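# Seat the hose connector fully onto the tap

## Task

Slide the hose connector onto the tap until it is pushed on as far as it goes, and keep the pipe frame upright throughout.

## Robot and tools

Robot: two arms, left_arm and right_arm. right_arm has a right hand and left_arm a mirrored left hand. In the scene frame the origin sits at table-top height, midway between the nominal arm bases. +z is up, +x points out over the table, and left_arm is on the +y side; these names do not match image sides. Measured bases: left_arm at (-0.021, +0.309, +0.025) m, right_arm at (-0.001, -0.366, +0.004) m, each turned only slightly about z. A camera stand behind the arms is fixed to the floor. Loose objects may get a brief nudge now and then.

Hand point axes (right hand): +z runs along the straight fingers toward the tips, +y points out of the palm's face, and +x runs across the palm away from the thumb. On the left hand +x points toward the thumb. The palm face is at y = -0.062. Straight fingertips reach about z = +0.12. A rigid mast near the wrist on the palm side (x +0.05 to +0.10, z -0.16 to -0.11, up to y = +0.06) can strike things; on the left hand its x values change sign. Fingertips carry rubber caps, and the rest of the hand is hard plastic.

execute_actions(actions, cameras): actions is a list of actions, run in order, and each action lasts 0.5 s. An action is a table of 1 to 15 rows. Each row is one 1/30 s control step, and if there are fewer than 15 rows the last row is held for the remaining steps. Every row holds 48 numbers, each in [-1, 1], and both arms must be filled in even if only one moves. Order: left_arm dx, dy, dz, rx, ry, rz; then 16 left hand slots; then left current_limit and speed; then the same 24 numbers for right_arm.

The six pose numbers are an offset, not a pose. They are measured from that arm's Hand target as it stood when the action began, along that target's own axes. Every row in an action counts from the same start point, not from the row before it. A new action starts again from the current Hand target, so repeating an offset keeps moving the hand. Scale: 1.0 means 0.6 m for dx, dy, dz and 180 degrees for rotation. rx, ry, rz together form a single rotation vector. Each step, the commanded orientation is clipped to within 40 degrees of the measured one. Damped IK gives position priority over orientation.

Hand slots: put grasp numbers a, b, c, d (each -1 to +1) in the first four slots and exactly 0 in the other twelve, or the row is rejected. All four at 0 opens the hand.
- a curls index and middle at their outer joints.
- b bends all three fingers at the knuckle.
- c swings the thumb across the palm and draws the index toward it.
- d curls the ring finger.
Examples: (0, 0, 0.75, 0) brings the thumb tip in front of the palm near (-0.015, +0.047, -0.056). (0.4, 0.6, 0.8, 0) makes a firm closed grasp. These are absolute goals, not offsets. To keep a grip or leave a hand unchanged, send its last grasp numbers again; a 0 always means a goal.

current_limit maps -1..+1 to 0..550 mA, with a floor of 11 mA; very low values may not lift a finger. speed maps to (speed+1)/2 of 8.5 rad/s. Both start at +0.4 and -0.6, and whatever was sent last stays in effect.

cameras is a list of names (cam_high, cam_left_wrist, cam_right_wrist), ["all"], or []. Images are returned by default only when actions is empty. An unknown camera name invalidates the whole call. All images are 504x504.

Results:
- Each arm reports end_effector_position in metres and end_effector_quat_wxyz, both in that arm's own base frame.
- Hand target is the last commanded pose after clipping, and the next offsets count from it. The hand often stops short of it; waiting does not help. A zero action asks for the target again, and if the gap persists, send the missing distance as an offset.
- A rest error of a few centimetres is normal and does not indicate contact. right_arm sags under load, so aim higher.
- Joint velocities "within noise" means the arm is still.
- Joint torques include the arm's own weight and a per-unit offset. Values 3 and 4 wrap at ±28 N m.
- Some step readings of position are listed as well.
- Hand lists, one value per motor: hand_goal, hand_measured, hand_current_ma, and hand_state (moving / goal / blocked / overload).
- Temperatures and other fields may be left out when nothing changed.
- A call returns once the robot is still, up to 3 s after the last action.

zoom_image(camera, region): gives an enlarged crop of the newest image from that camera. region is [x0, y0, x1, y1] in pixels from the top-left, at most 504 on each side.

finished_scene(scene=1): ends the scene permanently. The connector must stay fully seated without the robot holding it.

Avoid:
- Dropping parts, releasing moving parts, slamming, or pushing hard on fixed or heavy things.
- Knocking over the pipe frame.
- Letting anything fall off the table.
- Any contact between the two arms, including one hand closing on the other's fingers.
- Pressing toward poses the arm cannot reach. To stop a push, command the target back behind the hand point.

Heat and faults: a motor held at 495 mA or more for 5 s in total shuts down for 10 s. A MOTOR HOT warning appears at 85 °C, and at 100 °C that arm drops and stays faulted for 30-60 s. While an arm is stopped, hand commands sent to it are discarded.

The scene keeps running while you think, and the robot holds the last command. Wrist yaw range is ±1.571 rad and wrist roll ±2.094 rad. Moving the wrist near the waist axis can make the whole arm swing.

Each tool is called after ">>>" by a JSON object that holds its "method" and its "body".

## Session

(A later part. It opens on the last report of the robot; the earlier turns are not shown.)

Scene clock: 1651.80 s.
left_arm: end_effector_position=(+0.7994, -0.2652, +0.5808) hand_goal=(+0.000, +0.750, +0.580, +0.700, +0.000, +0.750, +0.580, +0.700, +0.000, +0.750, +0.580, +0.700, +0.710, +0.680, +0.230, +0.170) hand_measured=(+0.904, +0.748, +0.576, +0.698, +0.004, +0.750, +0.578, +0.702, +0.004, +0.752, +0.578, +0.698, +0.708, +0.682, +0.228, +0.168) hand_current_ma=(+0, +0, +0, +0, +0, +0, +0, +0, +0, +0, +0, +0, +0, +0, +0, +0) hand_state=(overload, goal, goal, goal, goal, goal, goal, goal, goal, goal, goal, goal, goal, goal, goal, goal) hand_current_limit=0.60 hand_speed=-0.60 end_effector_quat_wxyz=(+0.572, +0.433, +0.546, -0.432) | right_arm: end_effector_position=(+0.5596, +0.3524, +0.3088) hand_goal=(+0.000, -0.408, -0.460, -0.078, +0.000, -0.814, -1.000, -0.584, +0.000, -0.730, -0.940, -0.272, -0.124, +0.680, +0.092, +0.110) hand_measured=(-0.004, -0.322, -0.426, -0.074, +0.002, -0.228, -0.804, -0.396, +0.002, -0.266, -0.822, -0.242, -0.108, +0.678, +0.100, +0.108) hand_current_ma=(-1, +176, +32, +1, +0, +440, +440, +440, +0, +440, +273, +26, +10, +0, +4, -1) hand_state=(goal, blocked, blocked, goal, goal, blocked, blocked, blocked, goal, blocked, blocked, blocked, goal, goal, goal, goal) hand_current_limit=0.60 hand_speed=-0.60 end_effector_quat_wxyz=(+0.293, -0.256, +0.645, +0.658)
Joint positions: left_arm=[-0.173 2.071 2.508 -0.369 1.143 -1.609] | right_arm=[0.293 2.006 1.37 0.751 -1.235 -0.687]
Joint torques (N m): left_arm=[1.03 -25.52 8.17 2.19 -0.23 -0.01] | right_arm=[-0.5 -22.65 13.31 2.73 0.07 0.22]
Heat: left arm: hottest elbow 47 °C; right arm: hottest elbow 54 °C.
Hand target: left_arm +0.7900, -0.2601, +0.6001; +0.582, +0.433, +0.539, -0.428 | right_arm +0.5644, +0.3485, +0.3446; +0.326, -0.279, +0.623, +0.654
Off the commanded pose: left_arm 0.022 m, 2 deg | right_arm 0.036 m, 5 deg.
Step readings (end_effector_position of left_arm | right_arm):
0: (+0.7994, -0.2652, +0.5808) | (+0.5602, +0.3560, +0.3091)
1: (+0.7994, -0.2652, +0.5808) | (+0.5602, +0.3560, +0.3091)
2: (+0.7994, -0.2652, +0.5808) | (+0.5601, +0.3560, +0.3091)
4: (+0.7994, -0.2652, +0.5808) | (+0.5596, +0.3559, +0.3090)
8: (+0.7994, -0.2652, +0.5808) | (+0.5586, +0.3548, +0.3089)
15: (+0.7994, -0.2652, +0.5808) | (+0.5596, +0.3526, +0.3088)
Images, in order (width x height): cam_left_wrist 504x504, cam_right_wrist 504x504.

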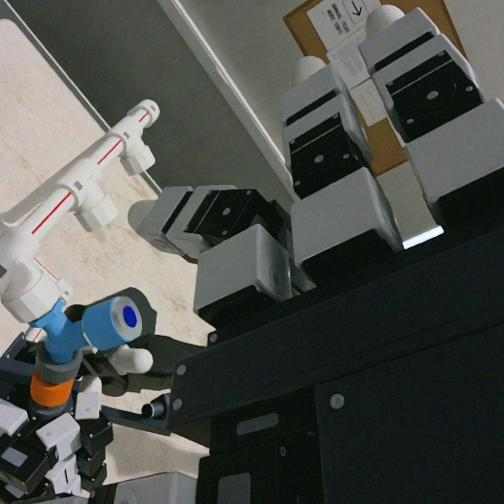

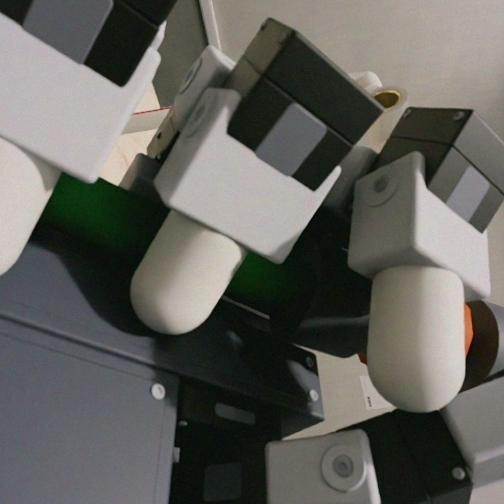

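>>> {"method": "execute_actions", "body": {"actions": [[[0,0,0,0,0,0,0,0,0,0,0,0,0,0,0,0,0,0,0,0,0,0,0.6,-0.6,-0.0071,0.0053,0.0008,-0.0012,-0.001,-0.0043,1,0.86,0.55,0.95,0,0,0,0,0,0,0,0,0,0,0,0,0.75,-0.6],[0,0,0,0,0,0,0,0,0,0,0,0,0,0,0,0,0,0,0,0,0,0,0.6,-0.6,-0.0142,0.0106,0.0015,-0.0025,-0.0021,-0.0087,1,0.86,0.55,0.95,0,0,0,0,0,0,0,0,0,0,0,0,0.75,-0.6],[0,0,0,0,0,0,0,0,0,0,0,0,0,0,0,0,0,0,0,0,0,0,0.6,-0.6,-0.0214,0.0159,0.0023,-0.0037,-0.0031,-0.013,1,0.86,0.55,0.95,0,0,0,0,0,0,0,0,0,0,0,0,0.75,-0.6]],[[0,0,0,0,0,0,0,0,0,0,0,0,0,0,0,0,0,0,0,0,0,0,0.6,-0.6,0.0004,0,0.006,0,0,0,1,0.86,0.55,0.95,0,0,0,0,0,0,0,0,0,0,0,0,0.75,-0.6],[0,0,0,0,0,0,0,0,0,0,0,0,0,0,0,0,0,0,0,0,0,0,0.6,-0.6,0.0008,0.0001,0.012,0,0,0,1,0.86,0.55,0.95,0,0,0,0,0,0,0,0,0,0,0,0,0.75,-0.6],[0,0,0,0,0,0,0,0,0,0,0,0,0,0,0,0,0,0,0,0,0,0,0.6,-0.6,0.0012,0.0001,0.018,0,0,0,1,0.86,0.55,0.95,0,0,0,0,0,0,0,0,0,0,0,0,0.75,-0.6],[0,0,0,0,0,0,0,0,0,0,0,0,0,0,0,0,0,0,0,0,0,0,0.6,-0.6,0.0016,0.0001,0.024,0,0,0,1,0.86,0.55,0.95,0,0,0,0,0,0,0,0,0,0,0,0,0.75,-0.6],[0,0,0,0,0,0,0,0,0,0,0,0,0,0,0,0,0,0,0,0,0,0,0.6,-0.6,0.002,0.0002,0.03,0,0,0,1,0.86,0.55,0.95,0,0,0,0,0,0,0,0,0,0,0,0,0.75,-0.6]]], "cameras": ["cam_left_wrist","cam_right_wrist"]}}

>>> {"method": "zoom_image", "body": {"camera": "cam_left_wrist", "region": [24, 352, 80, 408]}}

>>> {"method": "zoom_image", "body": {"camera": "cam_right_wrist", "region": [404, 280, 504, 380]}}

Scene clock: 1654.80 s.
left_arm: end_effector_position=(+0.7994, -0.2652, +0.5808) hand_goal=(+0.000, +0.750, +0.580, +0.700, +0.000, +0.750, +0.580, +0.700, +0.000, +0.750, +0.580, +0.700, +0.710, +0.680, +0.230, +0.170) hand_measured=(+0.904, +0.748, +0.576, +0.698, +0.004, +0.750, +0.578, +0.702, +0.004, +0.752, +0.578, +0.698, +0.708, +0.682, +0.228, +0.168) hand_current_ma=(+0, +0, +0, +0, +0, +0, +0, +0, +0, +0, +0, +0, +0, +0, +0, +0) hand_state=(overload, goal, goal, goal, goal, goal, goal, goal, goal, goal, goal, goal, goal, goal, goal, goal) hand_current_limit=0.60 hand_speed=-0.60 end_effector_quat_wxyz=(+0.572, +0.433, +0.546, -0.432) | right_arm: end_effector_position=(+0.5599, +0.3576, +0.3124) hand_goal=(+0.000, -0.408, -0.460, -0.078, +0.000, -0.814, -1.000, -0.584, +0.000, -0.730, -0.940, -0.272, -0.124, +0.680, +0.092, +0.110) hand_measured=(-0.004, -0.322, -0.426, -0.074, +0.002, -0.228, -0.804, -0.398, +0.002, -0.266, -0.822, -0.242, -0.108, +0.678, +0.100, +0.108) hand_current_ma=(-1, +176, +32, +1, +0, +481, +481, +481, +0, +481, +273, +26, +10, +0, +4, -1) hand_state=(goal, blocked, blocked, goal, goal, blocked, blocked, blocked, goal, blocked, blocked, blocked, goal, goal, goal, goal) hand_current_limit=0.75 hand_speed=-0.60 end_effector_quat_wxyz=(+0.300, -0.256, +0.642, +0.657)
Joint positions: left_arm=[-0.173 2.071 2.508 -0.369 1.143 -1.609] | right_arm=[0.302 2.006 1.376 0.759 -1.217 -0.687]
Joint torques (N m): left_arm=[1.08 -25.52 8.17 2.18 -0.23 -0.01] | right_arm=[0.85 -22.77 16.08 2.22 0.48 0.14]
Heat: left arm: hottest elbow 47 °C; right arm: hottest elbow 54 °C.
Hand target: left_arm +0.7900, -0.2601, +0.6001; +0.582, +0.433, +0.539, -0.428 | right_arm +0.5651, +0.3669, +0.3613; +0.341, -0.290, +0.612, +0.653
Off the commanded pose: left_arm 0.022 m, 2 deg | right_arm 0.050 m, 7 deg.
Step readings (end_effector_position of left_arm | right_arm):
0: (+0.7994, -0.2652, +0.5808) | (+0.5596, +0.3524, +0.3088)
1: (+0.7994, -0.2652, +0.5808) | (+0.5596, +0.3524, +0.3088)
2: (+0.7994, -0.2652, +0.5808) | (+0.5596, +0.3523, +0.3089)
4: (+0.7994, -0.2652, +0.5808) | (+0.5595, +0.3523, +0.3095)
8: (+0.7994, -0.2652, +0.5808) | (+0.5591, +0.3522, +0.3105)
15: (+0.7994, -0.2652, +0.5808) | (+0.5590, +0.3522, +0.3106)
16: (+0.7994, -0.2652, +0.5808) | (+0.5590, +0.3522, +0.3106)
17: (+0.7994, -0.2652, +0.5808) | (+0.5590, +0.3522, +0.3106)
19: (+0.7994, -0.2652, +0.5808) | (+0.5593, +0.3523, +0.3106)
23: (+0.7994, -0.2652, +0.5808) | (+0.5605, +0.3546, +0.3120)
30: (+0.7994, -0.2652, +0.5808) | (+0.5599, +0.3576, +0.3124)
Images, in order (width x height): cam_left_wrist 504x504, cam_right_wrist 504x504.

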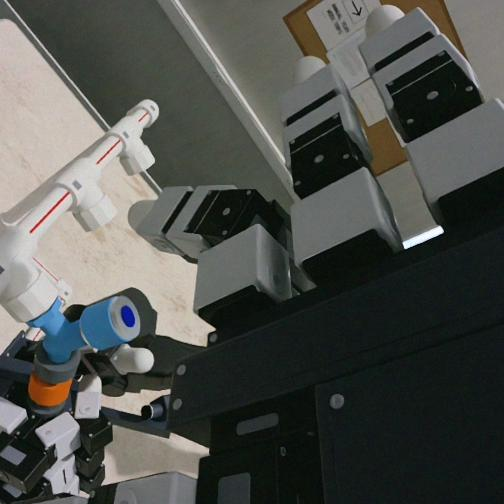

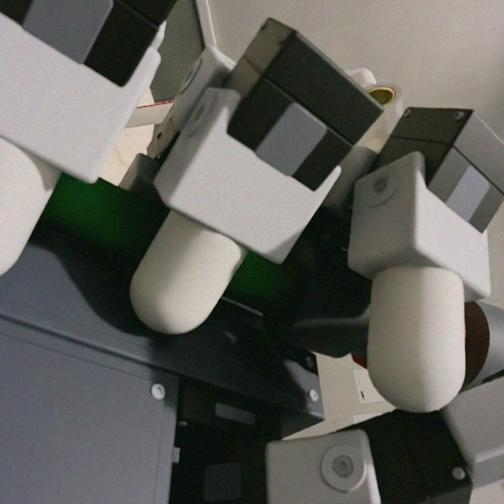

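Scaled by 9.000 from the camera's 504x504 image, which has a finer 720x720 frame.

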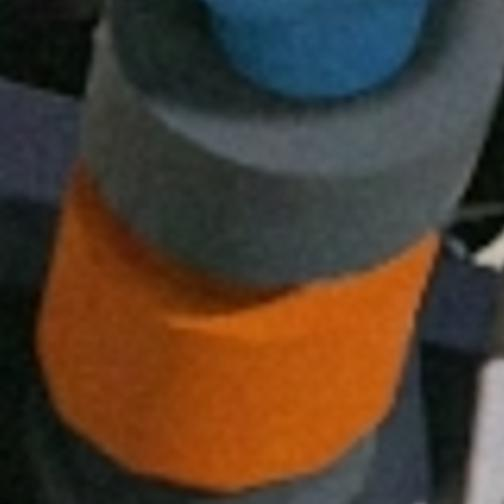

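Scaled by 5.040 from the camera's 504x504 image, which has a finer 720x720 frame.

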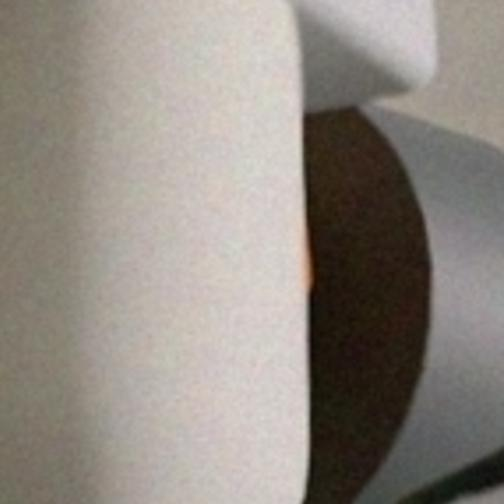

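>>> {"method": "execute_actions", "body": {"actions": []}}

Scene clock: 1657.53 s.
left_arm: end_effector_position=(+0.7994, -0.2652, +0.5808) hand_goal=(+0.000, +0.750, +0.580, +0.700, +0.000, +0.750, +0.580, +0.700, +0.000, +0.750, +0.580, +0.700, +0.710, +0.680, +0.230, +0.170) hand_measured=(+0.904, +0.748, +0.576, +0.698, +0.004, +0.750, +0.578, +0.702, +0.004, +0.752, +0.578, +0.698, +0.708, +0.682, +0.228, +0.168) hand_current_ma=(+0, +0, +0, +0, +0, +0, +0, +0, +0, +0, +0, +0, +0, +0, +0, +0) hand_state=(overload, goal, goal, goal, goal, goal, goal, goal, goal, goal, goal, goal, goal, goal, goal, goal) hand_current_limit=0.60 hand_speed=-0.60 end_effector_quat_wxyz=(+0.572, +0.433, +0.546, -0.432) | right_arm: end_effector_position=(+0.5600, +0.3576, +0.3124) hand_goal=(+0.000, -0.408, -0.460, -0.078, +0.000, -0.814, -1.000, -0.584, +0.000, -0.730, -0.940, -0.272, -0.124, +0.680, +0.092, +0.110) hand_measured=(-0.004, -0.322, -0.426, -0.074, +0.002, -0.228, -0.804, -0.398, +0.002, -0.266, -0.822, -0.242, -0.108, +0.678, +0.100, +0.108) hand_current_ma=(-1, +176, +32, +1, +0, +481, +481, +481, +0, +481, +273, +26, +10, +0, +4, -1) hand_state=(goal, blocked, blocked, goal, goal, blocked, blocked, blocked, goal, blocked, blocked, blocked, goal, goal, goal, goal) hand_current_limit=0.75 hand_speed=-0.60 end_effector_quat_wxyz=(+0.300, -0.256, +0.642, +0.657)
Joint positions: left_arm=[-0.173 2.071 2.508 -0.369 1.143 -1.609] | right_arm=[0.302 2.006 1.376 0.759 -1.217 -0.687]
Joint velocities: within noise
Joint torques (N m): left_arm=[1.08 -25.52 8.17 2.18 -0.23 -0.01] | right_arm=[0.85 -22.71 16.08 2.24 0.48 0.13]
Motor temperatures (°C): left_arm=[36 44 47 35 28 32] | right_arm=[34 47 54 31 33 29]
Heat: left arm: hottest elbow 47 °C; right arm: hottest elbow 54 °C.
Hand target: left_arm +0.7900, -0.2601, +0.6001; +0.582, +0.433, +0.539, -0.428 | right_arm +0.5651, +0.3669, +0.3613; +0.341, -0.290, +0.612, +0.653
Off the commanded pose: left_arm 0.022 m, 2 deg | right_arm 0.050 m, 7 deg.

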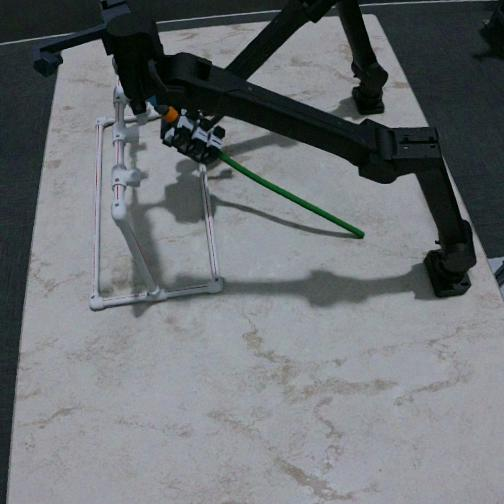

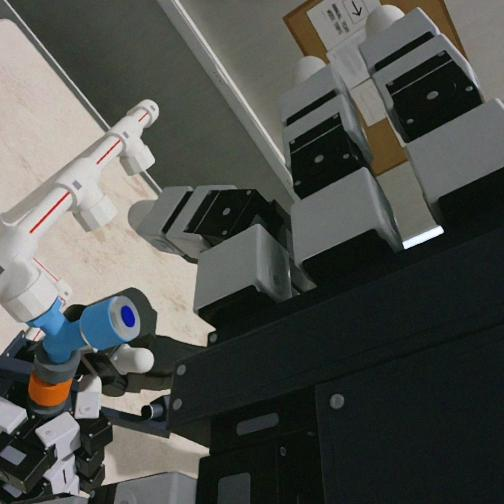

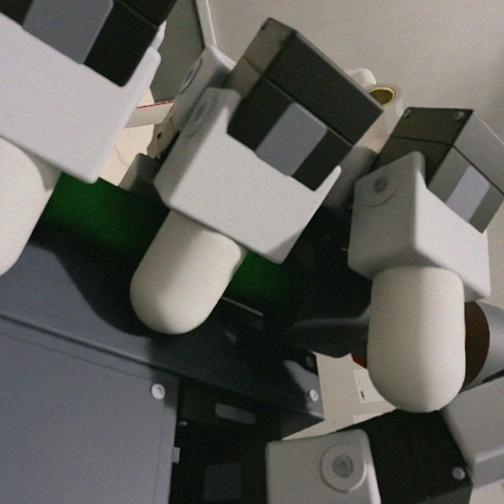

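>>> {"method": "zoom_image", "body": {"camera": "cam_left_wrist", "region": [0, 280, 150, 460]}}

>>> {"method": "zoom_image", "body": {"camera": "cam_left_wrist", "region": [24, 352, 80, 408]}}

>>> {"method": "zoom_image", "body": {"camera": "cam_right_wrist", "region": [404, 280, 504, 380]}}

Scaled by 2.800 from the camera's 504x504 image, which has a finer 720x720 frame.

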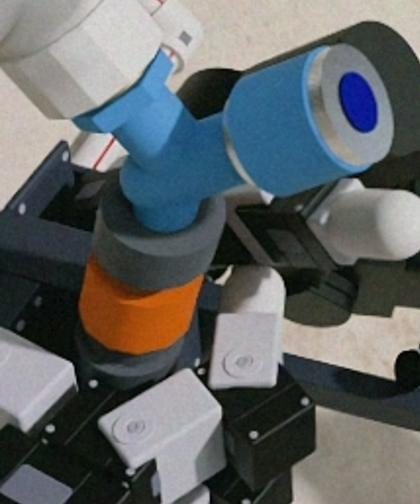

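Scaled by 9.000 from the camera's 504x504 image, which has a finer 720x720 frame.

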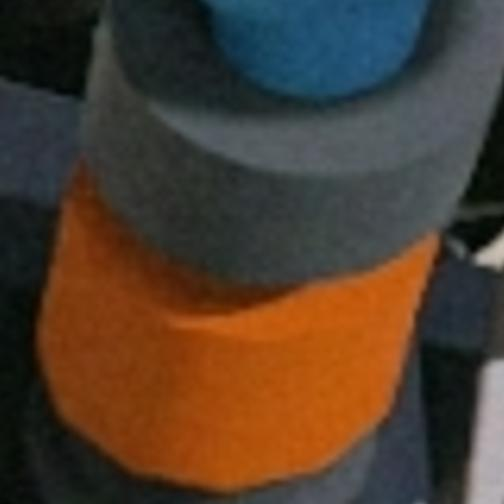

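Scaled by 5.040 from the camera's 504x504 image, which has a finer 720x720 frame.

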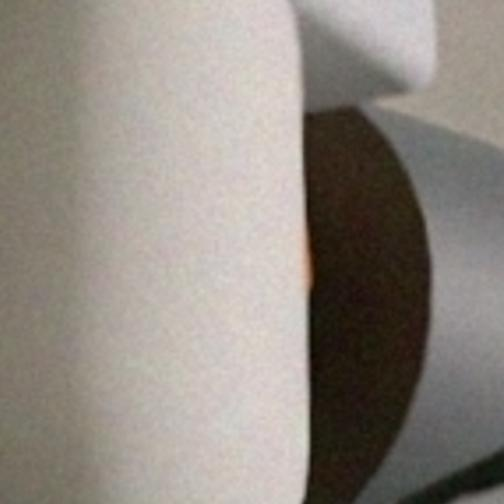

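>>> {"method": "zoom_image", "body": {"camera": "cam_left_wrist", "region": [24, 346, 54, 406]}}

>>> {"method": "zoom_image", "body": {"camera": "cam_left_wrist", "region": [54, 346, 84, 406]}}

Scaled by 8.400 from the camera's 504x504 image, which has a finer 720x720 frame.

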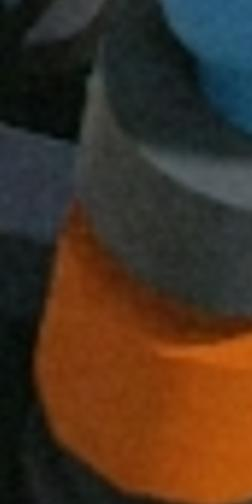

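Scaled by 8.400 from the camera's 504x504 image, which has a finer 720x720 frame.

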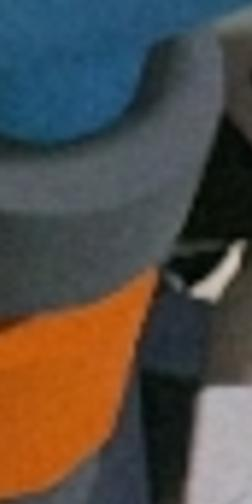

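>>> {"method": "execute_actions", "body": {"actions": [[[0,0,0,0,0,0,0,0,0,0,0,0,0,0,0,0,0,0,0,0,0,0,0.6,-0.6,-0.0013,-0.0007,0.0019,0.0035,-0.0043,0,1,0.86,0.55,0.95,0,0,0,0,0,0,0,0,0,0,0,0,0.75,-0.6],[0,0,0,0,0,0,0,0,0,0,0,0,0,0,0,0,0,0,0,0,0,0,0.6,-0.6,-0.0027,-0.0013,0.0039,0.0071,-0.0086,0,1,0.86,0.55,0.95,0,0,0,0,0,0,0,0,0,0,0,0,0.75,-0.6],[0,0,0,0,0,0,0,0,0,0,0,0,0,0,0,0,0,0,0,0,0,0,0.6,-0.6,-0.004,-0.002,0.0058,0.0106,-0.0129,0,1,0.86,0.55,0.95,0,0,0,0,0,0,0,0,0,0,0,0,0.75,-0.6]]], "cameras": ["cam_left_wrist","cam_right_wrist"]}}

>>> {"method": "zoom_image", "body": {"camera": "cam_left_wrist", "region": [24, 352, 80, 408]}}

>>> {"method": "zoom_image", "body": {"camera": "cam_right_wrist", "region": [404, 280, 504, 380]}}

Scene clock: 1671.13 s.
left_arm: end_effector_position=(+0.7994, -0.2652, +0.5808) hand_goal=(+0.000, +0.750, +0.580, +0.700, +0.000, +0.750, +0.580, +0.700, +0.000, +0.750, +0.580, +0.700, +0.710, +0.680, +0.230, +0.170) hand_measured=(+0.904, +0.748, +0.576, +0.698, +0.004, +0.750, +0.578, +0.702, +0.004, +0.752, +0.578, +0.698, +0.708, +0.682, +0.228, +0.168) hand_current_ma=(+0, +0, +0, +0, +0, +0, +0, +0, +0, +0, +0, +0, +0, +0, +0, +0) hand_state=(overload, goal, goal, goal, goal, goal, goal, goal, goal, goal, goal, goal, goal, goal, goal, goal) hand_current_limit=0.60 hand_speed=-0.60 end_effector_quat_wxyz=(+0.572, +0.433, +0.546, -0.432) | right_arm: end_effector_position=(+0.5669, +0.3636, +0.3137) hand_goal=(+0.000, -0.408, -0.460, -0.078, +0.000, -0.814, -1.000, -0.584, +0.000, -0.730, -0.940, -0.272, -0.124, +0.680, +0.092, +0.110) hand_measured=(-0.004, -0.322, -0.426, -0.074, +0.002, -0.228, -0.804, -0.398, +0.002, -0.266, -0.822, -0.242, -0.108, +0.678, +0.100, +0.108) hand_current_ma=(-1, +176, +32, +1, +0, +481, +481, +481, +0, +481, +273, +26, +10, +0, +4, -1) hand_state=(goal, blocked, blocked, goal, goal, blocked, blocked, blocked, goal, blocked, blocked, blocked, goal, goal, goal, goal) hand_current_limit=0.75 hand_speed=-0.60 end_effector_quat_wxyz=(+0.316, -0.238, +0.646, +0.652)
Joint positions: left_arm=[-0.173 2.071 2.508 -0.369 1.143 -1.609] | right_arm=[0.31 2.006 1.376 0.759 -1.16 -0.687]
Joint torques (N m): left_arm=[1.08 -25.52 8.17 2.18 -0.23 -0.01] | right_arm=[0.67 -23.65 14.67 2.47 0.52 0.1]
Heat: left arm: hottest elbow 46 °C; right arm: hottest elbow 54 °C.
Hand target: left_arm +0.7900, -0.2601, +0.6001; +0.582, +0.433, +0.539, -0.428 | right_arm +0.5676, +0.3700, +0.3628; +0.358, -0.271, +0.615, +0.648
Off the commanded pose: left_arm 0.022 m, 2 deg | right_arm 0.050 m, 7 deg.
Step readings (end_effector_position of left_arm | right_arm):
0: (+0.7994, -0.2652, +0.5808) | (+0.5600, +0.3576, +0.3124)
1: (+0.7994, -0.2652, +0.5808) | (+0.5601, +0.3576, +0.3124)
2: (+0.7994, -0.2652, +0.5808) | (+0.5605, +0.3579, +0.3125)
4: (+0.7994, -0.2652, +0.5808) | (+0.5630, +0.3597, +0.3129)
8: (+0.7994, -0.2652, +0.5808) | (+0.5664, +0.3629, +0.3136)
15: (+0.7994, -0.2652, +0.5808) | (+0.5669, +0.3636, +0.3137)
Images, in order (width x height): cam_left_wrist 504x504, cam_right_wrist 504x504.

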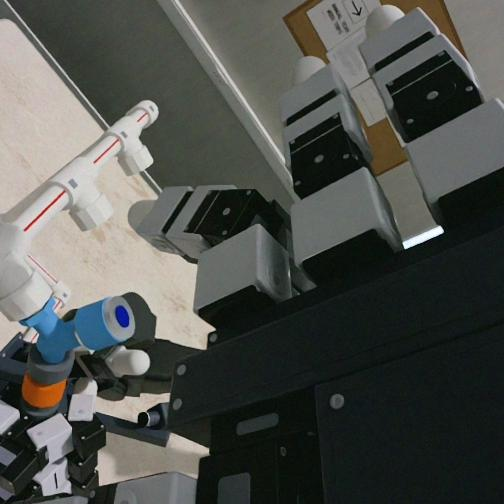

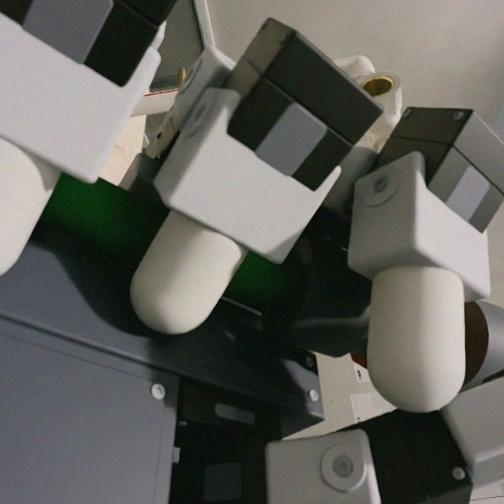

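Scaled by 9.000 from the camera's 504x504 image, which has a finer 720x720 frame.

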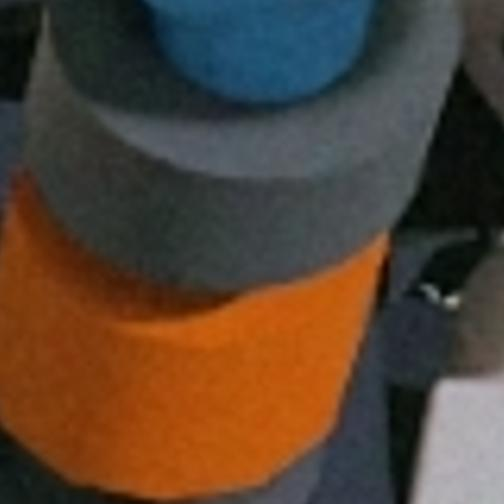

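Scaled by 5.040 from the camera's 504x504 image, which has a finer 720x720 frame.

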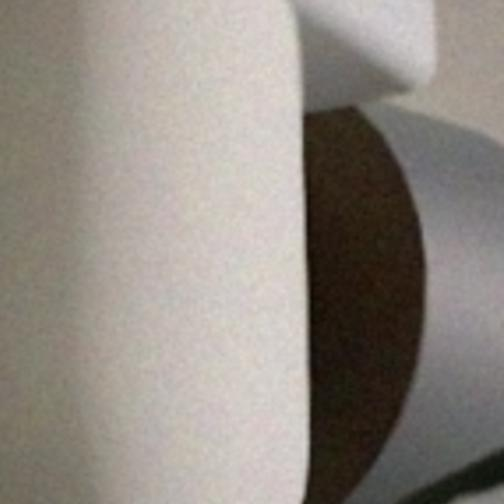

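>>> {"method": "execute_actions", "body": {"actions": [[[0,0,0,0,0,0,0,0,0,0,0,0,0,0,0,0,0,0,0,0,0,0,0.6,-0.6,0.002,0.001,-0.0029,-0.0053,0.0065,0,1,0.86,0.55,0.95,0,0,0,0,0,0,0,0,0,0,0,0,0.75,-0.6],[0,0,0,0,0,0,0,0,0,0,0,0,0,0,0,0,0,0,0,0,0,0,0.6,-0.6,0.004,0.002,-0.0058,-0.0106,0.0129,0,1,0.86,0.55,0.95,0,0,0,0,0,0,0,0,0,0,0,0,0.75,-0.6],[0,0,0,0,0,0,0,0,0,0,0,0,0,0,0,0,0,0,0,0,0,0,0.6,-0.6,0.006,0.003,-0.0087,-0.0159,0.0194,0,1,0.86,0.55,0.95,0,0,0,0,0,0,0,0,0,0,0,0,0.75,-0.6],[0,0,0,0,0,0,0,0,0,0,0,0,0,0,0,0,0,0,0,0,0,0,0.6,-0.6,0.008,0.004,-0.0116,-0.0212,0.0258,0,1,0.86,0.55,0.95,0,0,0,0,0,0,0,0,0,0,0,0,0.75,-0.6]],[[0,0,0,0,0,0,0,0,0,0,0,0,0,0,0,0,0,0,0,0,0,0,0.6,-0.6,-0.002,-0.001,0.0029,0.0053,-0.0065,0,1,0.86,0.55,0.95,0,0,0,0,0,0,0,0,0,0,0,0,0.75,-0.6],[0,0,0,0,0,0,0,0,0,0,0,0,0,0,0,0,0,0,0,0,0,0,0.6,-0.6,-0.004,-0.002,0.0058,0.0106,-0.0129,0,1,0.86,0.55,0.95,0,0,0,0,0,0,0,0,0,0,0,0,0.75,-0.6],[0,0,0,0,0,0,0,0,0,0,0,0,0,0,0,0,0,0,0,0,0,0,0.6,-0.6,-0.006,-0.003,0.0087,0.0159,-0.0194,0,1,0.86,0.55,0.95,0,0,0,0,0,0,0,0,0,0,0,0,0.75,-0.6],[0,0,0,0,0,0,0,0,0,0,0,0,0,0,0,0,0,0,0,0,0,0,0.6,-0.6,-0.008,-0.004,0.0116,0.0212,-0.0258,0,1,0.86,0.55,0.95,0,0,0,0,0,0,0,0,0,0,0,0,0.75,-0.6]]], "cameras": ["cam_left_wrist","cam_right_wrist"]}}

>>> {"method": "zoom_image", "body": {"camera": "cam_left_wrist", "region": [14, 346, 80, 412]}}

>>> {"method": "zoom_image", "body": {"camera": "cam_right_wrist", "region": [404, 280, 504, 380]}}

Scene clock: 1674.50 s.
left_arm: end_effector_position=(+0.7994, -0.2652, +0.5808) hand_goal=(+0.000, +0.750, +0.580, +0.700, +0.000, +0.750, +0.580, +0.700, +0.000, +0.750, +0.580, +0.700, +0.710, +0.680, +0.230, +0.170) hand_measured=(+0.904, +0.748, +0.576, +0.698, +0.004, +0.750, +0.578, +0.702, +0.004, +0.752, +0.578, +0.698, +0.708, +0.682, +0.228, +0.168) hand_current_ma=(+0, +0, +0, +0, +0, +0, +0, +0, +0, +0, +0, +0, +0, +0, +0, +0) hand_state=(overload, goal, goal, goal, goal, goal, goal, goal, goal, goal, goal, goal, goal, goal, goal, goal) hand_current_limit=0.60 hand_speed=-0.60 end_effector_quat_wxyz=(+0.572, +0.433, +0.546, -0.432) | right_arm: end_effector_position=(+0.5703, +0.3664, +0.3157) hand_goal=(+0.000, -0.408, -0.460, -0.078, +0.000, -0.814, -1.000, -0.584, +0.000, -0.730, -0.940, -0.272, -0.124, +0.680, +0.092, +0.110) hand_measured=(-0.004, -0.322, -0.426, -0.074, +0.002, -0.228, -0.804, -0.398, +0.002, -0.266, -0.822, -0.242, -0.108, +0.678, +0.100, +0.108) hand_current_ma=(-1, +176, +32, +1, +0, +481, +481, +481, +0, +481, +273, +26, +10, +0, +4, -1) hand_state=(goal, blocked, blocked, goal, goal, blocked, blocked, blocked, goal, blocked, blocked, blocked, goal, goal, goal, goal) hand_current_limit=0.75 hand_speed=-0.60 end_effector_quat_wxyz=(+0.314, -0.237, +0.647, +0.653)
Joint positions: left_arm=[-0.173 2.071 2.508 -0.369 1.143 -1.609] | right_arm=[0.313 2.011 1.391 0.747 -1.158 -0.683]
Joint torques (N m): left_arm=[1.03 -25.52 8.17 2.18 -0.23 -0.01] | right_arm=[0.91 -24.12 13.59 2.91 0.51 0.05]
Heat: left arm: hottest elbow 46 °C; right arm: hottest elbow 54 °C.
Hand target: left_arm +0.7900, -0.2601, +0.6001; +0.582, +0.433, +0.539, -0.428 | right_arm +0.5669, +0.3708, +0.3626; +0.358, -0.271, +0.615, +0.648
Off the commanded pose: left_arm 0.022 m, 2 deg | right_arm 0.047 m, 7 deg.
Step readings (end_effector_position of left_arm | right_arm):
0: (+0.7994, -0.2652, +0.5808) | (+0.5669, +0.3636, +0.3137)
1: (+0.7994, -0.2652, +0.5808) | (+0.5669, +0.3636, +0.3137)
2: (+0.7994, -0.2652, +0.5808) | (+0.5663, +0.3636, +0.3136)
4: (+0.7994, -0.2652, +0.5808) | (+0.5628, +0.3632, +0.3135)
8: (+0.7994, -0.2652, +0.5808) | (+0.5566, +0.3604, +0.3136)
15: (+0.7994, -0.2652, +0.5808) | (+0.5555, +0.3596, +0.3135)
16: (+0.7994, -0.2652, +0.5808) | (+0.5554, +0.3596, +0.3134)
17: (+0.7994, -0.2652, +0.5808) | (+0.5563, +0.3598, +0.3136)
19: (+0.7994, -0.2652, +0.5808) | (+0.5597, +0.3604, +0.3140)
23: (+0.7994, -0.2652, +0.5808) | (+0.5687, +0.3636, +0.3153)
30: (+0.7994, -0.2652, +0.5808) | (+0.5704, +0.3661, +0.3157)
Images, in order (width x height): cam_left_wrist 504x504, cam_right_wrist 504x504.

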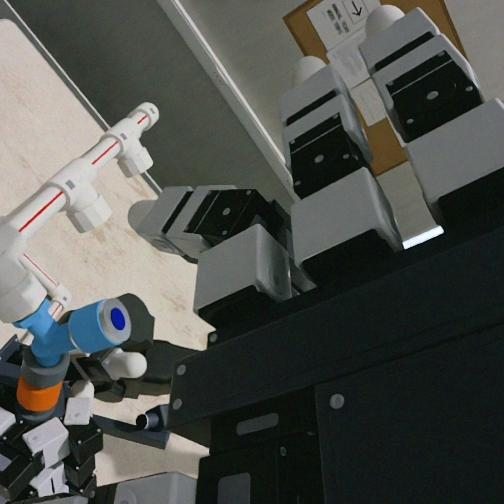

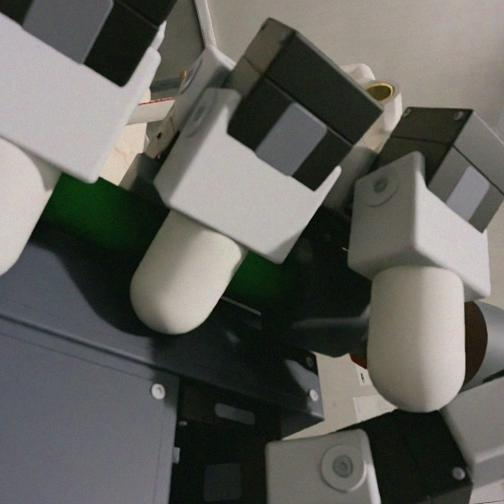

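Scaled by 7.636 from the camera's 504x504 image, which has a finer 720x720 frame.

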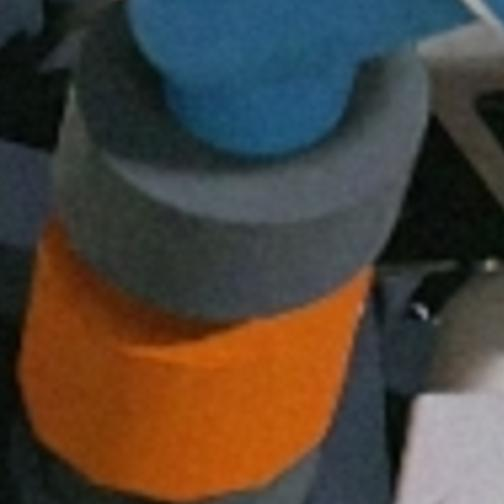

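Scaled by 5.040 from the camera's 504x504 image, which has a finer 720x720 frame.

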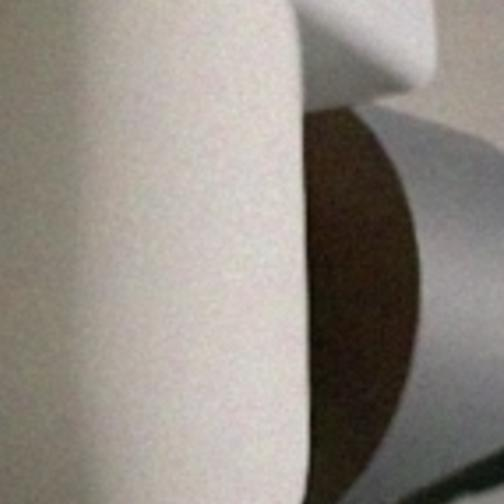

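>>> {"method": "execute_actions", "body": {"actions": [[[0,0,0,0,0,0,0,0,0,0,0,0,0,0,0,0,0,0,0,0,0,0,0.6,-0.6,-0.009,0.0066,0.001,-0.0015,-0.0013,-0.0054,1,0.86,0.55,0.95,0,0,0,0,0,0,0,0,0,0,0,0,0.75,-0.6],[0,0,0,0,0,0,0,0,0,0,0,0,0,0,0,0,0,0,0,0,0,0,0.6,-0.6,-0.0179,0.0133,0.0019,-0.0031,-0.0026,-0.0109,1,0.86,0.55,0.95,0,0,0,0,0,0,0,0,0,0,0,0,0.75,-0.6],[0,0,0,0,0,0,0,0,0,0,0,0,0,0,0,0,0,0,0,0,0,0,0.6,-0.6,-0.0268,0.0199,0.0029,-0.0046,-0.0039,-0.0163,1,0.86,0.55,0.95,0,0,0,0,0,0,0,0,0,0,0,0,0.75,-0.6]],[[0,0,0,0,0,0,0,0,0,0,0,0,0,0,0,0,0,0,0,0,0,0,0.6,-0.6,0.002,0.001,-0.0029,-0.0053,0.0065,0,1,0.86,0.55,0.95,0,0,0,0,0,0,0,0,0,0,0,0,0.75,-0.6],[0,0,0,0,0,0,0,0,0,0,0,0,0,0,0,0,0,0,0,0,0,0,0.6,-0.6,0.004,0.002,-0.0058,-0.0106,0.0129,0,1,0.86,0.55,0.95,0,0,0,0,0,0,0,0,0,0,0,0,0.75,-0.6],[0,0,0,0,0,0,0,0,0,0,0,0,0,0,0,0,0,0,0,0,0,0,0.6,-0.6,0.006,0.003,-0.0087,-0.0159,0.0194,0,1,0.86,0.55,0.95,0,0,0,0,0,0,0,0,0,0,0,0,0.75,-0.6],[0,0,0,0,0,0,0,0,0,0,0,0,0,0,0,0,0,0,0,0,0,0,0.6,-0.6,0.008,0.004,-0.0116,-0.0212,0.0258,0,1,0.86,0.55,0.95,0,0,0,0,0,0,0,0,0,0,0,0,0.75,-0.6]],[[0,0,0,0,0,0,0,0,0,0,0,0,0,0,0,0,0,0,0,0,0,0,0.6,-0.6,-0.002,-0.001,0.0029,0.0053,-0.0065,0,1,0.86,0.55,0.95,0,0,0,0,0,0,0,0,0,0,0,0,0.75,-0.6],[0,0,0,0,0,0,0,0,0,0,0,0,0,0,0,0,0,0,0,0,0,0,0.6,-0.6,-0.004,-0.002,0.0058,0.0106,-0.0129,0,1,0.86,0.55,0.95,0,0,0,0,0,0,0,0,0,0,0,0,0.75,-0.6],[0,0,0,0,0,0,0,0,0,0,0,0,0,0,0,0,0,0,0,0,0,0,0.6,-0.6,-0.006,-0.003,0.0087,0.0159,-0.0194,0,1,0.86,0.55,0.95,0,0,0,0,0,0,0,0,0,0,0,0,0.75,-0.6],[0,0,0,0,0,0,0,0,0,0,0,0,0,0,0,0,0,0,0,0,0,0,0.6,-0.6,-0.008,-0.004,0.0116,0.0212,-0.0258,0,1,0.86,0.55,0.95,0,0,0,0,0,0,0,0,0,0,0,0,0.75,-0.6]]], "cameras": ["cam_high","cam_left_wrist","cam_right_wrist"]}}

>>> {"method": "zoom_image", "body": {"camera": "cam_left_wrist", "region": [14, 346, 80, 412]}}

>>> {"method": "zoom_image", "body": {"camera": "cam_right_wrist", "region": [404, 280, 504, 380]}}

Scene clock: 1677.67 s.
left_arm: end_effector_position=(+0.7994, -0.2652, +0.5808) hand_goal=(+0.000, +0.750, +0.580, +0.700, +0.000, +0.750, +0.580, +0.700, +0.000, +0.750, +0.580, +0.700, +0.710, +0.680, +0.230, +0.170) hand_measured=(+0.904, +0.748, +0.576, +0.698, +0.004, +0.750, +0.578, +0.702, +0.004, +0.752, +0.578, +0.698, +0.708, +0.682, +0.228, +0.168) hand_current_ma=(+0, +0, +0, +0, +0, +0, +0, +0, +0, +0, +0, +0, +0, +0, +0, +0) hand_state=(overload, goal, goal, goal, goal, goal, goal, goal, goal, goal, goal, goal, goal, goal, goal, goal) hand_current_limit=0.60 hand_speed=-0.60 end_effector_quat_wxyz=(+0.572, +0.433, +0.546, -0.432) | right_arm: end_effector_position=(+0.5708, +0.3679, +0.3180) hand_goal=(+0.000, -0.408, -0.460, -0.078, +0.000, -0.814, -1.000, -0.584, +0.000, -0.730, -0.940, -0.272, -0.124, +0.680, +0.092, +0.110) hand_measured=(-0.004, -0.322, -0.426, -0.074, +0.002, -0.228, -0.804, -0.398, +0.002, -0.266, -0.822, -0.242, -0.108, +0.678, +0.100, +0.108) hand_current_ma=(-1, +176, +32, +1, +0, +481, +481, +481, +0, +481, +273, +26, +10, +0, +4, -1) hand_state=(goal, blocked, blocked, goal, goal, blocked, blocked, blocked, goal, blocked, blocked, blocked, goal, goal, goal, goal) hand_current_limit=0.75 hand_speed=-0.60 end_effector_quat_wxyz=(+0.316, -0.240, +0.645, +0.653)
Joint positions: left_arm=[-0.173 2.071 2.508 -0.369 1.143 -1.609] | right_arm=[0.315 2.013 1.4 0.746 -1.158 -0.685]
Joint torques (N m): left_arm=[1.08 -25.58 8.17 2.18 -0.23 -0.01] | right_arm=[0.32 -25.52 15.09 3.32 0.51 -0.05]
Motor temperatures (°C): left_arm=[36 45 46 35 28 32] | right_arm=[34 48 55 31 33 29]
Heat: left arm: hottest elbow 46 °C; right arm: hottest elbow 55 °C.
Hand target: left_arm +0.7900, -0.2601, +0.6001; +0.582, +0.433, +0.539, -0.428 | right_arm +0.5664, +0.3711, +0.3826; +0.376, -0.285, +0.601, +0.645
Off the commanded pose: left_arm 0.022 m, 2 deg | right_arm 0.065 m, 10 deg.
Step readings (end_effector_position of left_arm | right_arm):
0: (+0.7994, -0.2652, +0.5808) | (+0.5703, +0.3664, +0.3157)
1: (+0.7994, -0.2652, +0.5808) | (+0.5703, +0.3664, +0.3157)
2: (+0.7994, -0.2652, +0.5808) | (+0.5703, +0.3664, +0.3157)
4: (+0.7994, -0.2652, +0.5808) | (+0.5703, +0.3664, +0.3157)
8: (+0.7994, -0.2652, +0.5808) | (+0.5703, +0.3664, +0.3157)
15: (+0.7994, -0.2652, +0.5808) | (+0.5703, +0.3664, +0.3157)
16: (+0.7994, -0.2652, +0.5808) | (+0.5703, +0.3664, +0.3157)
17: (+0.7994, -0.2652, +0.5808) | (+0.5698, +0.3663, +0.3156)
19: (+0.7994, -0.2652, +0.5808) | (+0.5655, +0.3658, +0.3151)
23: (+0.7994, -0.2652, +0.5808) | (+0.5572, +0.3627, +0.3151)
30: (+0.7994, -0.2652, +0.5808) | (+0.5558, +0.3613, +0.3157)
31: (+0.7994, -0.2652, +0.5808) | (+0.5558, +0.3613, +0.3157)
32: (+0.7994, -0.2652, +0.5808) | (+0.5562, +0.3614, +0.3157)
34: (+0.7994, -0.2652, +0.5808) | (+0.5603, +0.3622, +0.3163)
38: (+0.7994, -0.2652, +0.5808) | (+0.5688, +0.3653, +0.3176)
45: (+0.7994, -0.2652, +0.5808) | (+0.5707, +0.3679, +0.3180)

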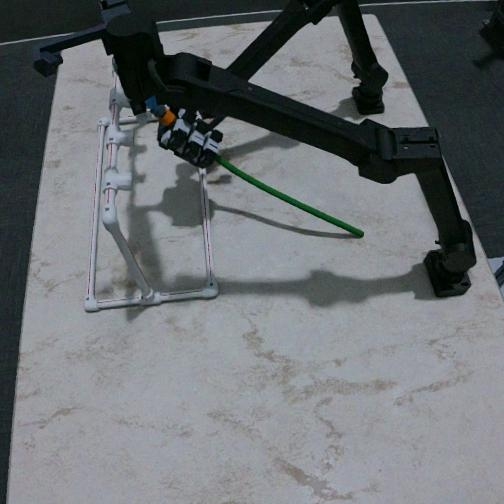

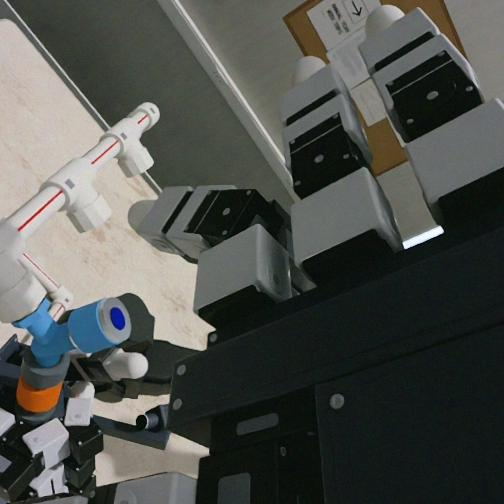

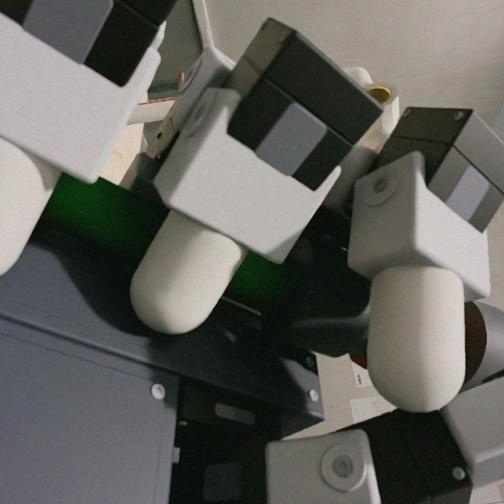

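Scaled by 7.636 from the camera's 504x504 image, which has a finer 720x720 frame.

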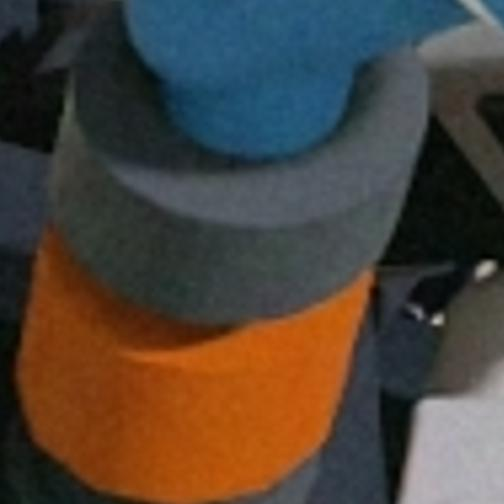

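Scaled by 5.040 from the camera's 504x504 image, which has a finer 720x720 frame.

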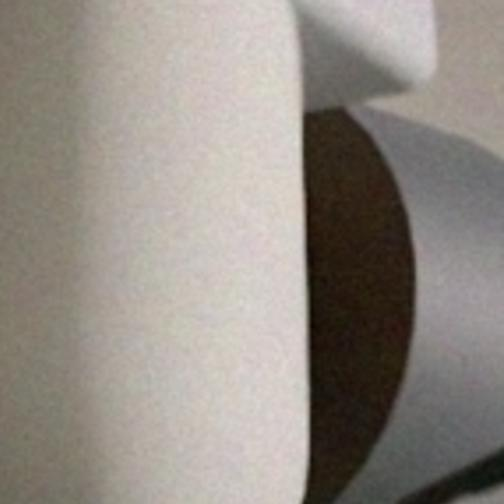

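>>> {"method": "execute_actions", "body": {"actions": [[[0,0,0,0,0,0,0,0,0,0,0,0,0,0,0,0,0,0,0,0,0,0,0.6,-0.6,-0.001,-0.0005,0.0014,0.0027,-0.0032,0,1,0.86,0.55,0.95,0,0,0,0,0,0,0,0,0,0,0,0,0.75,-0.6],[0,0,0,0,0,0,0,0,0,0,0,0,0,0,0,0,0,0,0,0,0,0,0.6,-0.6,-0.002,-0.001,0.0029,0.0053,-0.0065,0,1,0.86,0.55,0.95,0,0,0,0,0,0,0,0,0,0,0,0,0.75,-0.6],[0,0,0,0,0,0,0,0,0,0,0,0,0,0,0,0,0,0,0,0,0,0,0.6,-0.6,-0.003,-0.0015,0.0043,0.008,-0.0097,0,1,0.86,0.55,0.95,0,0,0,0,0,0,0,0,0,0,0,0,0.75,-0.6],[0,0,0,0,0,0,0,0,0,0,0,0,0,0,0,0,0,0,0,0,0,0,0.6,-0.6,-0.004,-0.002,0.0058,0.0106,-0.0129,0,1,0.86,0.55,0.95,0,0,0,0,0,0,0,0,0,0,0,0,0.75,-0.6]]], "cameras": ["cam_left_wrist","cam_right_wrist"]}}

>>> {"method": "zoom_image", "body": {"camera": "cam_left_wrist", "region": [14, 346, 80, 412]}}

>>> {"method": "zoom_image", "body": {"camera": "cam_right_wrist", "region": [404, 280, 504, 380]}}

Scene clock: 1693.60 s.
left_arm: end_effector_position=(+0.7994, -0.2652, +0.5808) hand_goal=(+0.000, +0.750, +0.580, +0.700, +0.000, +0.750, +0.580, +0.700, +0.000, +0.750, +0.580, +0.700, +0.710, +0.680, +0.230, +0.170) hand_measured=(+0.904, +0.748, +0.576, +0.698, +0.004, +0.750, +0.578, +0.702, +0.004, +0.752, +0.578, +0.698, +0.708, +0.682, +0.228, +0.168) hand_current_ma=(+0, +0, +0, +0, +0, +0, +0, +0, +0, +0, +0, +0, +0, +0, +0, +0) hand_state=(overload, goal, goal, goal, goal, goal, goal, goal, goal, goal, goal, goal, goal, goal, goal, goal) hand_current_limit=0.60 hand_speed=-0.60 end_effector_quat_wxyz=(+0.572, +0.433, +0.546, -0.432) | right_arm: end_effector_position=(+0.5775, +0.3738, +0.3192) hand_goal=(+0.000, -0.408, -0.460, -0.078, +0.000, -0.814, -1.000, -0.584, +0.000, -0.730, -0.940, -0.272, -0.124, +0.680, +0.092, +0.110) hand_measured=(-0.004, -0.322, -0.426, -0.074, +0.002, -0.228, -0.804, -0.398, +0.002, -0.266, -0.822, -0.242, -0.108, +0.678, +0.100, +0.108) hand_current_ma=(-1, +176, +32, +1, +0, +481, +481, +481, +0, +481, +273, +26, +10, +0, +4, -1) hand_state=(goal, blocked, blocked, goal, goal, blocked, blocked, blocked, goal, blocked, blocked, blocked, goal, goal, goal, goal) hand_current_limit=0.75 hand_speed=-0.60 end_effector_quat_wxyz=(+0.333, -0.223, +0.648, +0.648)
Joint positions: left_arm=[-0.173 2.071 2.508 -0.369 1.143 -1.609] | right_arm=[0.324 2.013 1.4 0.746 -1.1 -0.687]
Joint torques (N m): left_arm=[1.08 -25.47 8.17 2.18 -0.23 -0.01] | right_arm=[0.32 -26.34 13.82 3.6 0.61 -0.05]
Motor temperatures (°C): left_arm=[36 45 46 35 28 32] | right_arm=[34 47 57 31 33 29]
Heat: left arm: hottest elbow 46 °C; right arm: hottest elbow 57 °C.
Hand target: left_arm +0.7900, -0.2601, +0.6001; +0.582, +0.433, +0.539, -0.428 | right_arm +0.5691, +0.3741, +0.3843; +0.393, -0.266, +0.604, +0.640
Off the commanded pose: left_arm 0.022 m, 2 deg | right_arm 0.066 m, 10 deg.
Step readings (end_effector_position of left_arm | right_arm):
0: (+0.7994, -0.2652, +0.5808) | (+0.5708, +0.3679, +0.3180)
1: (+0.7994, -0.2652, +0.5808) | (+0.5709, +0.3679, +0.3180)
2: (+0.7994, -0.2652, +0.5808) | (+0.5713, +0.3680, +0.3180)
4: (+0.7994, -0.2652, +0.5808) | (+0.5730, +0.3693, +0.3183)
8: (+0.7994, -0.2652, +0.5808) | (+0.5763, +0.3730, +0.3190)
15: (+0.7994, -0.2652, +0.5808) | (+0.5774, +0.3738, +0.3192)
Images, in order (width x height): cam_left_wrist 504x504, cam_right_wrist 504x504.

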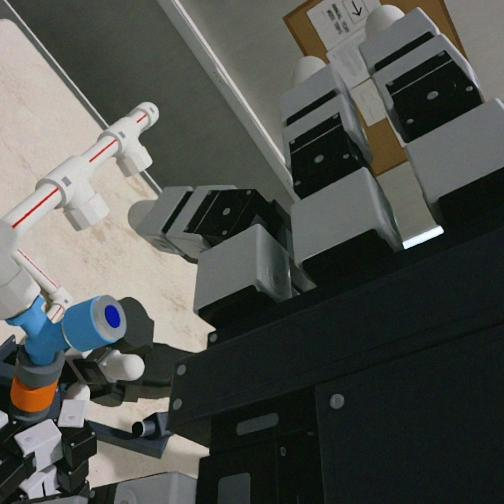

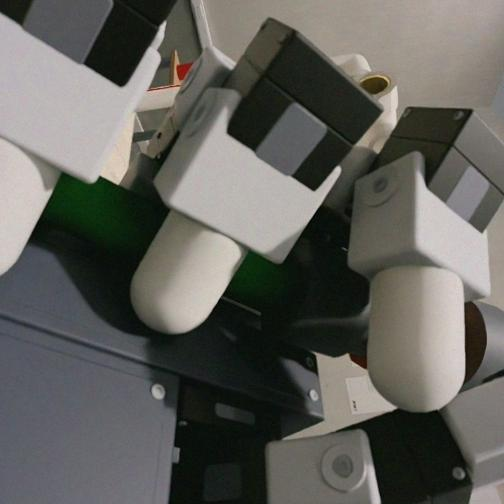

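Scaled by 7.636 from the camera's 504x504 image, which has a finer 720x720 frame.

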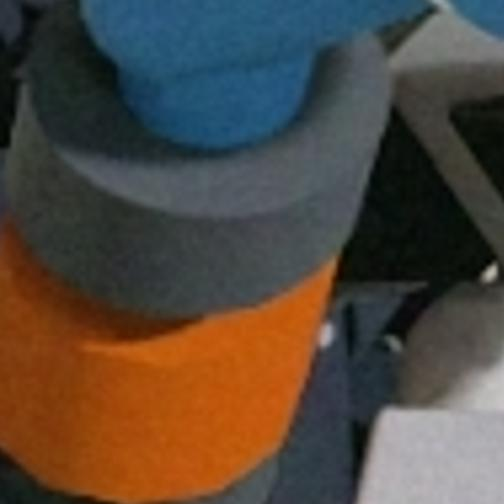

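Scaled by 5.040 from the camera's 504x504 image, which has a finer 720x720 frame.

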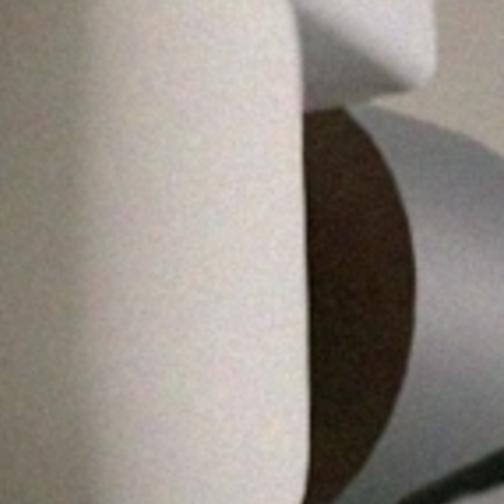

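>>> {"method": "execute_actions", "body": {"actions": [], "cameras": ["cam_high"]}}

>>> {"method": "zoom_image", "body": {"camera": "cam_high", "region": [70, 40, 240, 210]}}

>>> {"method": "zoom_image", "body": {"camera": "cam_high", "region": [70, 60, 240, 320]}}

Scene clock: 1694.60 s.
left_arm: end_effector_position=(+0.7994, -0.2652, +0.5808) hand_goal=(+0.000, +0.750, +0.580, +0.700, +0.000, +0.750, +0.580, +0.700, +0.000, +0.750, +0.580, +0.700, +0.710, +0.680, +0.230, +0.170) hand_measured=(+0.904, +0.748, +0.576, +0.698, +0.004, +0.750, +0.578, +0.702, +0.004, +0.752, +0.578, +0.698, +0.708, +0.682, +0.228, +0.168) hand_current_ma=(+0, +0, +0, +0, +0, +0, +0, +0, +0, +0, +0, +0, +0, +0, +0, +0) hand_state=(overload, goal, goal, goal, goal, goal, goal, goal, goal, goal, goal, goal, goal, goal, goal, goal) hand_current_limit=0.60 hand_speed=-0.60 end_effector_quat_wxyz=(+0.572, +0.433, +0.546, -0.432) | right_arm: end_effector_position=(+0.5775, +0.3738, +0.3192) hand_goal=(+0.000, -0.408, -0.460, -0.078, +0.000, -0.814, -1.000, -0.584, +0.000, -0.730, -0.940, -0.272, -0.124, +0.680, +0.092, +0.110) hand_measured=(-0.004, -0.322, -0.426, -0.074, +0.002, -0.228, -0.804, -0.398, +0.002, -0.266, -0.822, -0.242, -0.108, +0.678, +0.100, +0.108) hand_current_ma=(-1, +176, +32, +1, +0, +481, +481, +481, +0, +481, +273, +26, +10, +0, +4, -1) hand_state=(goal, blocked, blocked, goal, goal, blocked, blocked, blocked, goal, blocked, blocked, blocked, goal, goal, goal, goal) hand_current_limit=0.75 hand_speed=-0.60 end_effector_quat_wxyz=(+0.333, -0.223, +0.648, +0.648)
Joint positions: left_arm=[-0.173 2.071 2.508 -0.369 1.143 -1.609] | right_arm=[0.324 2.013 1.4 0.746 -1.1 -0.687]
Joint velocities: within noise
Joint torques (N m): left_arm=[1.08 -25.52 8.16 2.18 -0.23 -0.01] | right_arm=[0.32 -26.29 13.81 3.62 0.6 -0.04]
Motor temperatures (°C): left_arm=[36 45 46 35 28 32] | right_arm=[34 47 57 31 33 29]
Heat: left arm: hottest elbow 46 °C; right arm: hottest elbow 57 °C.
Hand target: left_arm +0.7900, -0.2601, +0.6001; +0.582, +0.433, +0.539, -0.428 | right_arm +0.5691, +0.3741, +0.3843; +0.393, -0.266, +0.604, +0.640
Off the commanded pose: left_arm 0.022 m, 2 deg | right_arm 0.066 m, 10 deg.
Images, in order (width x height): cam_high 504x504.

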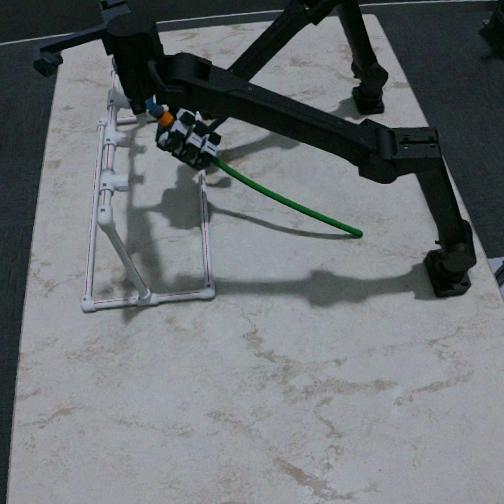

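Scaled by 2.965 from the camera's 504x504 image, which has a finer 720x720 frame.

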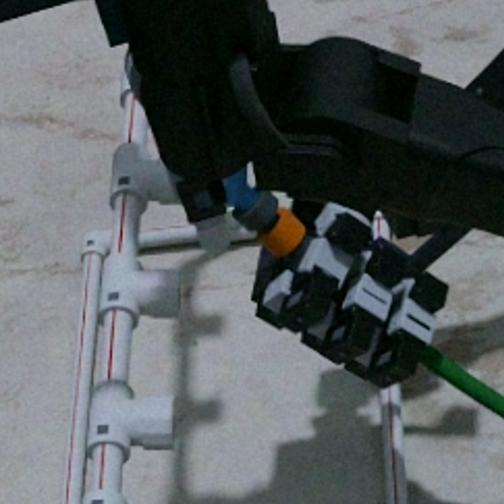

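Scaled by 1.938 from the camera's 504x504 image, which has a finer 720x720 frame.

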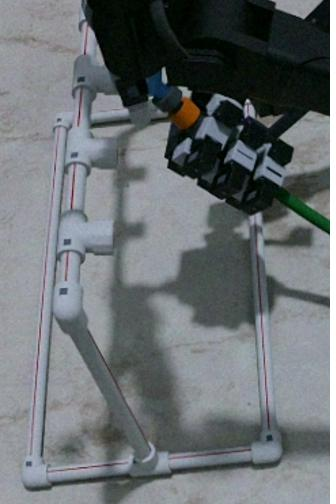

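>>> {"method": "zoom_image", "body": {"camera": "cam_high", "region": [140, 90, 190, 140]}}

Scaled by 10.080 from the camera's 504x504 image, which has a finer 720x720 frame.

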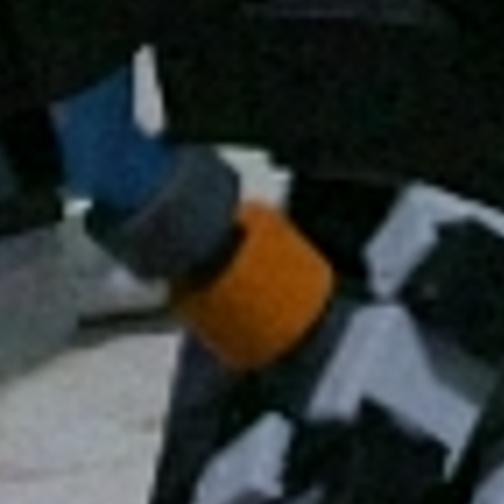

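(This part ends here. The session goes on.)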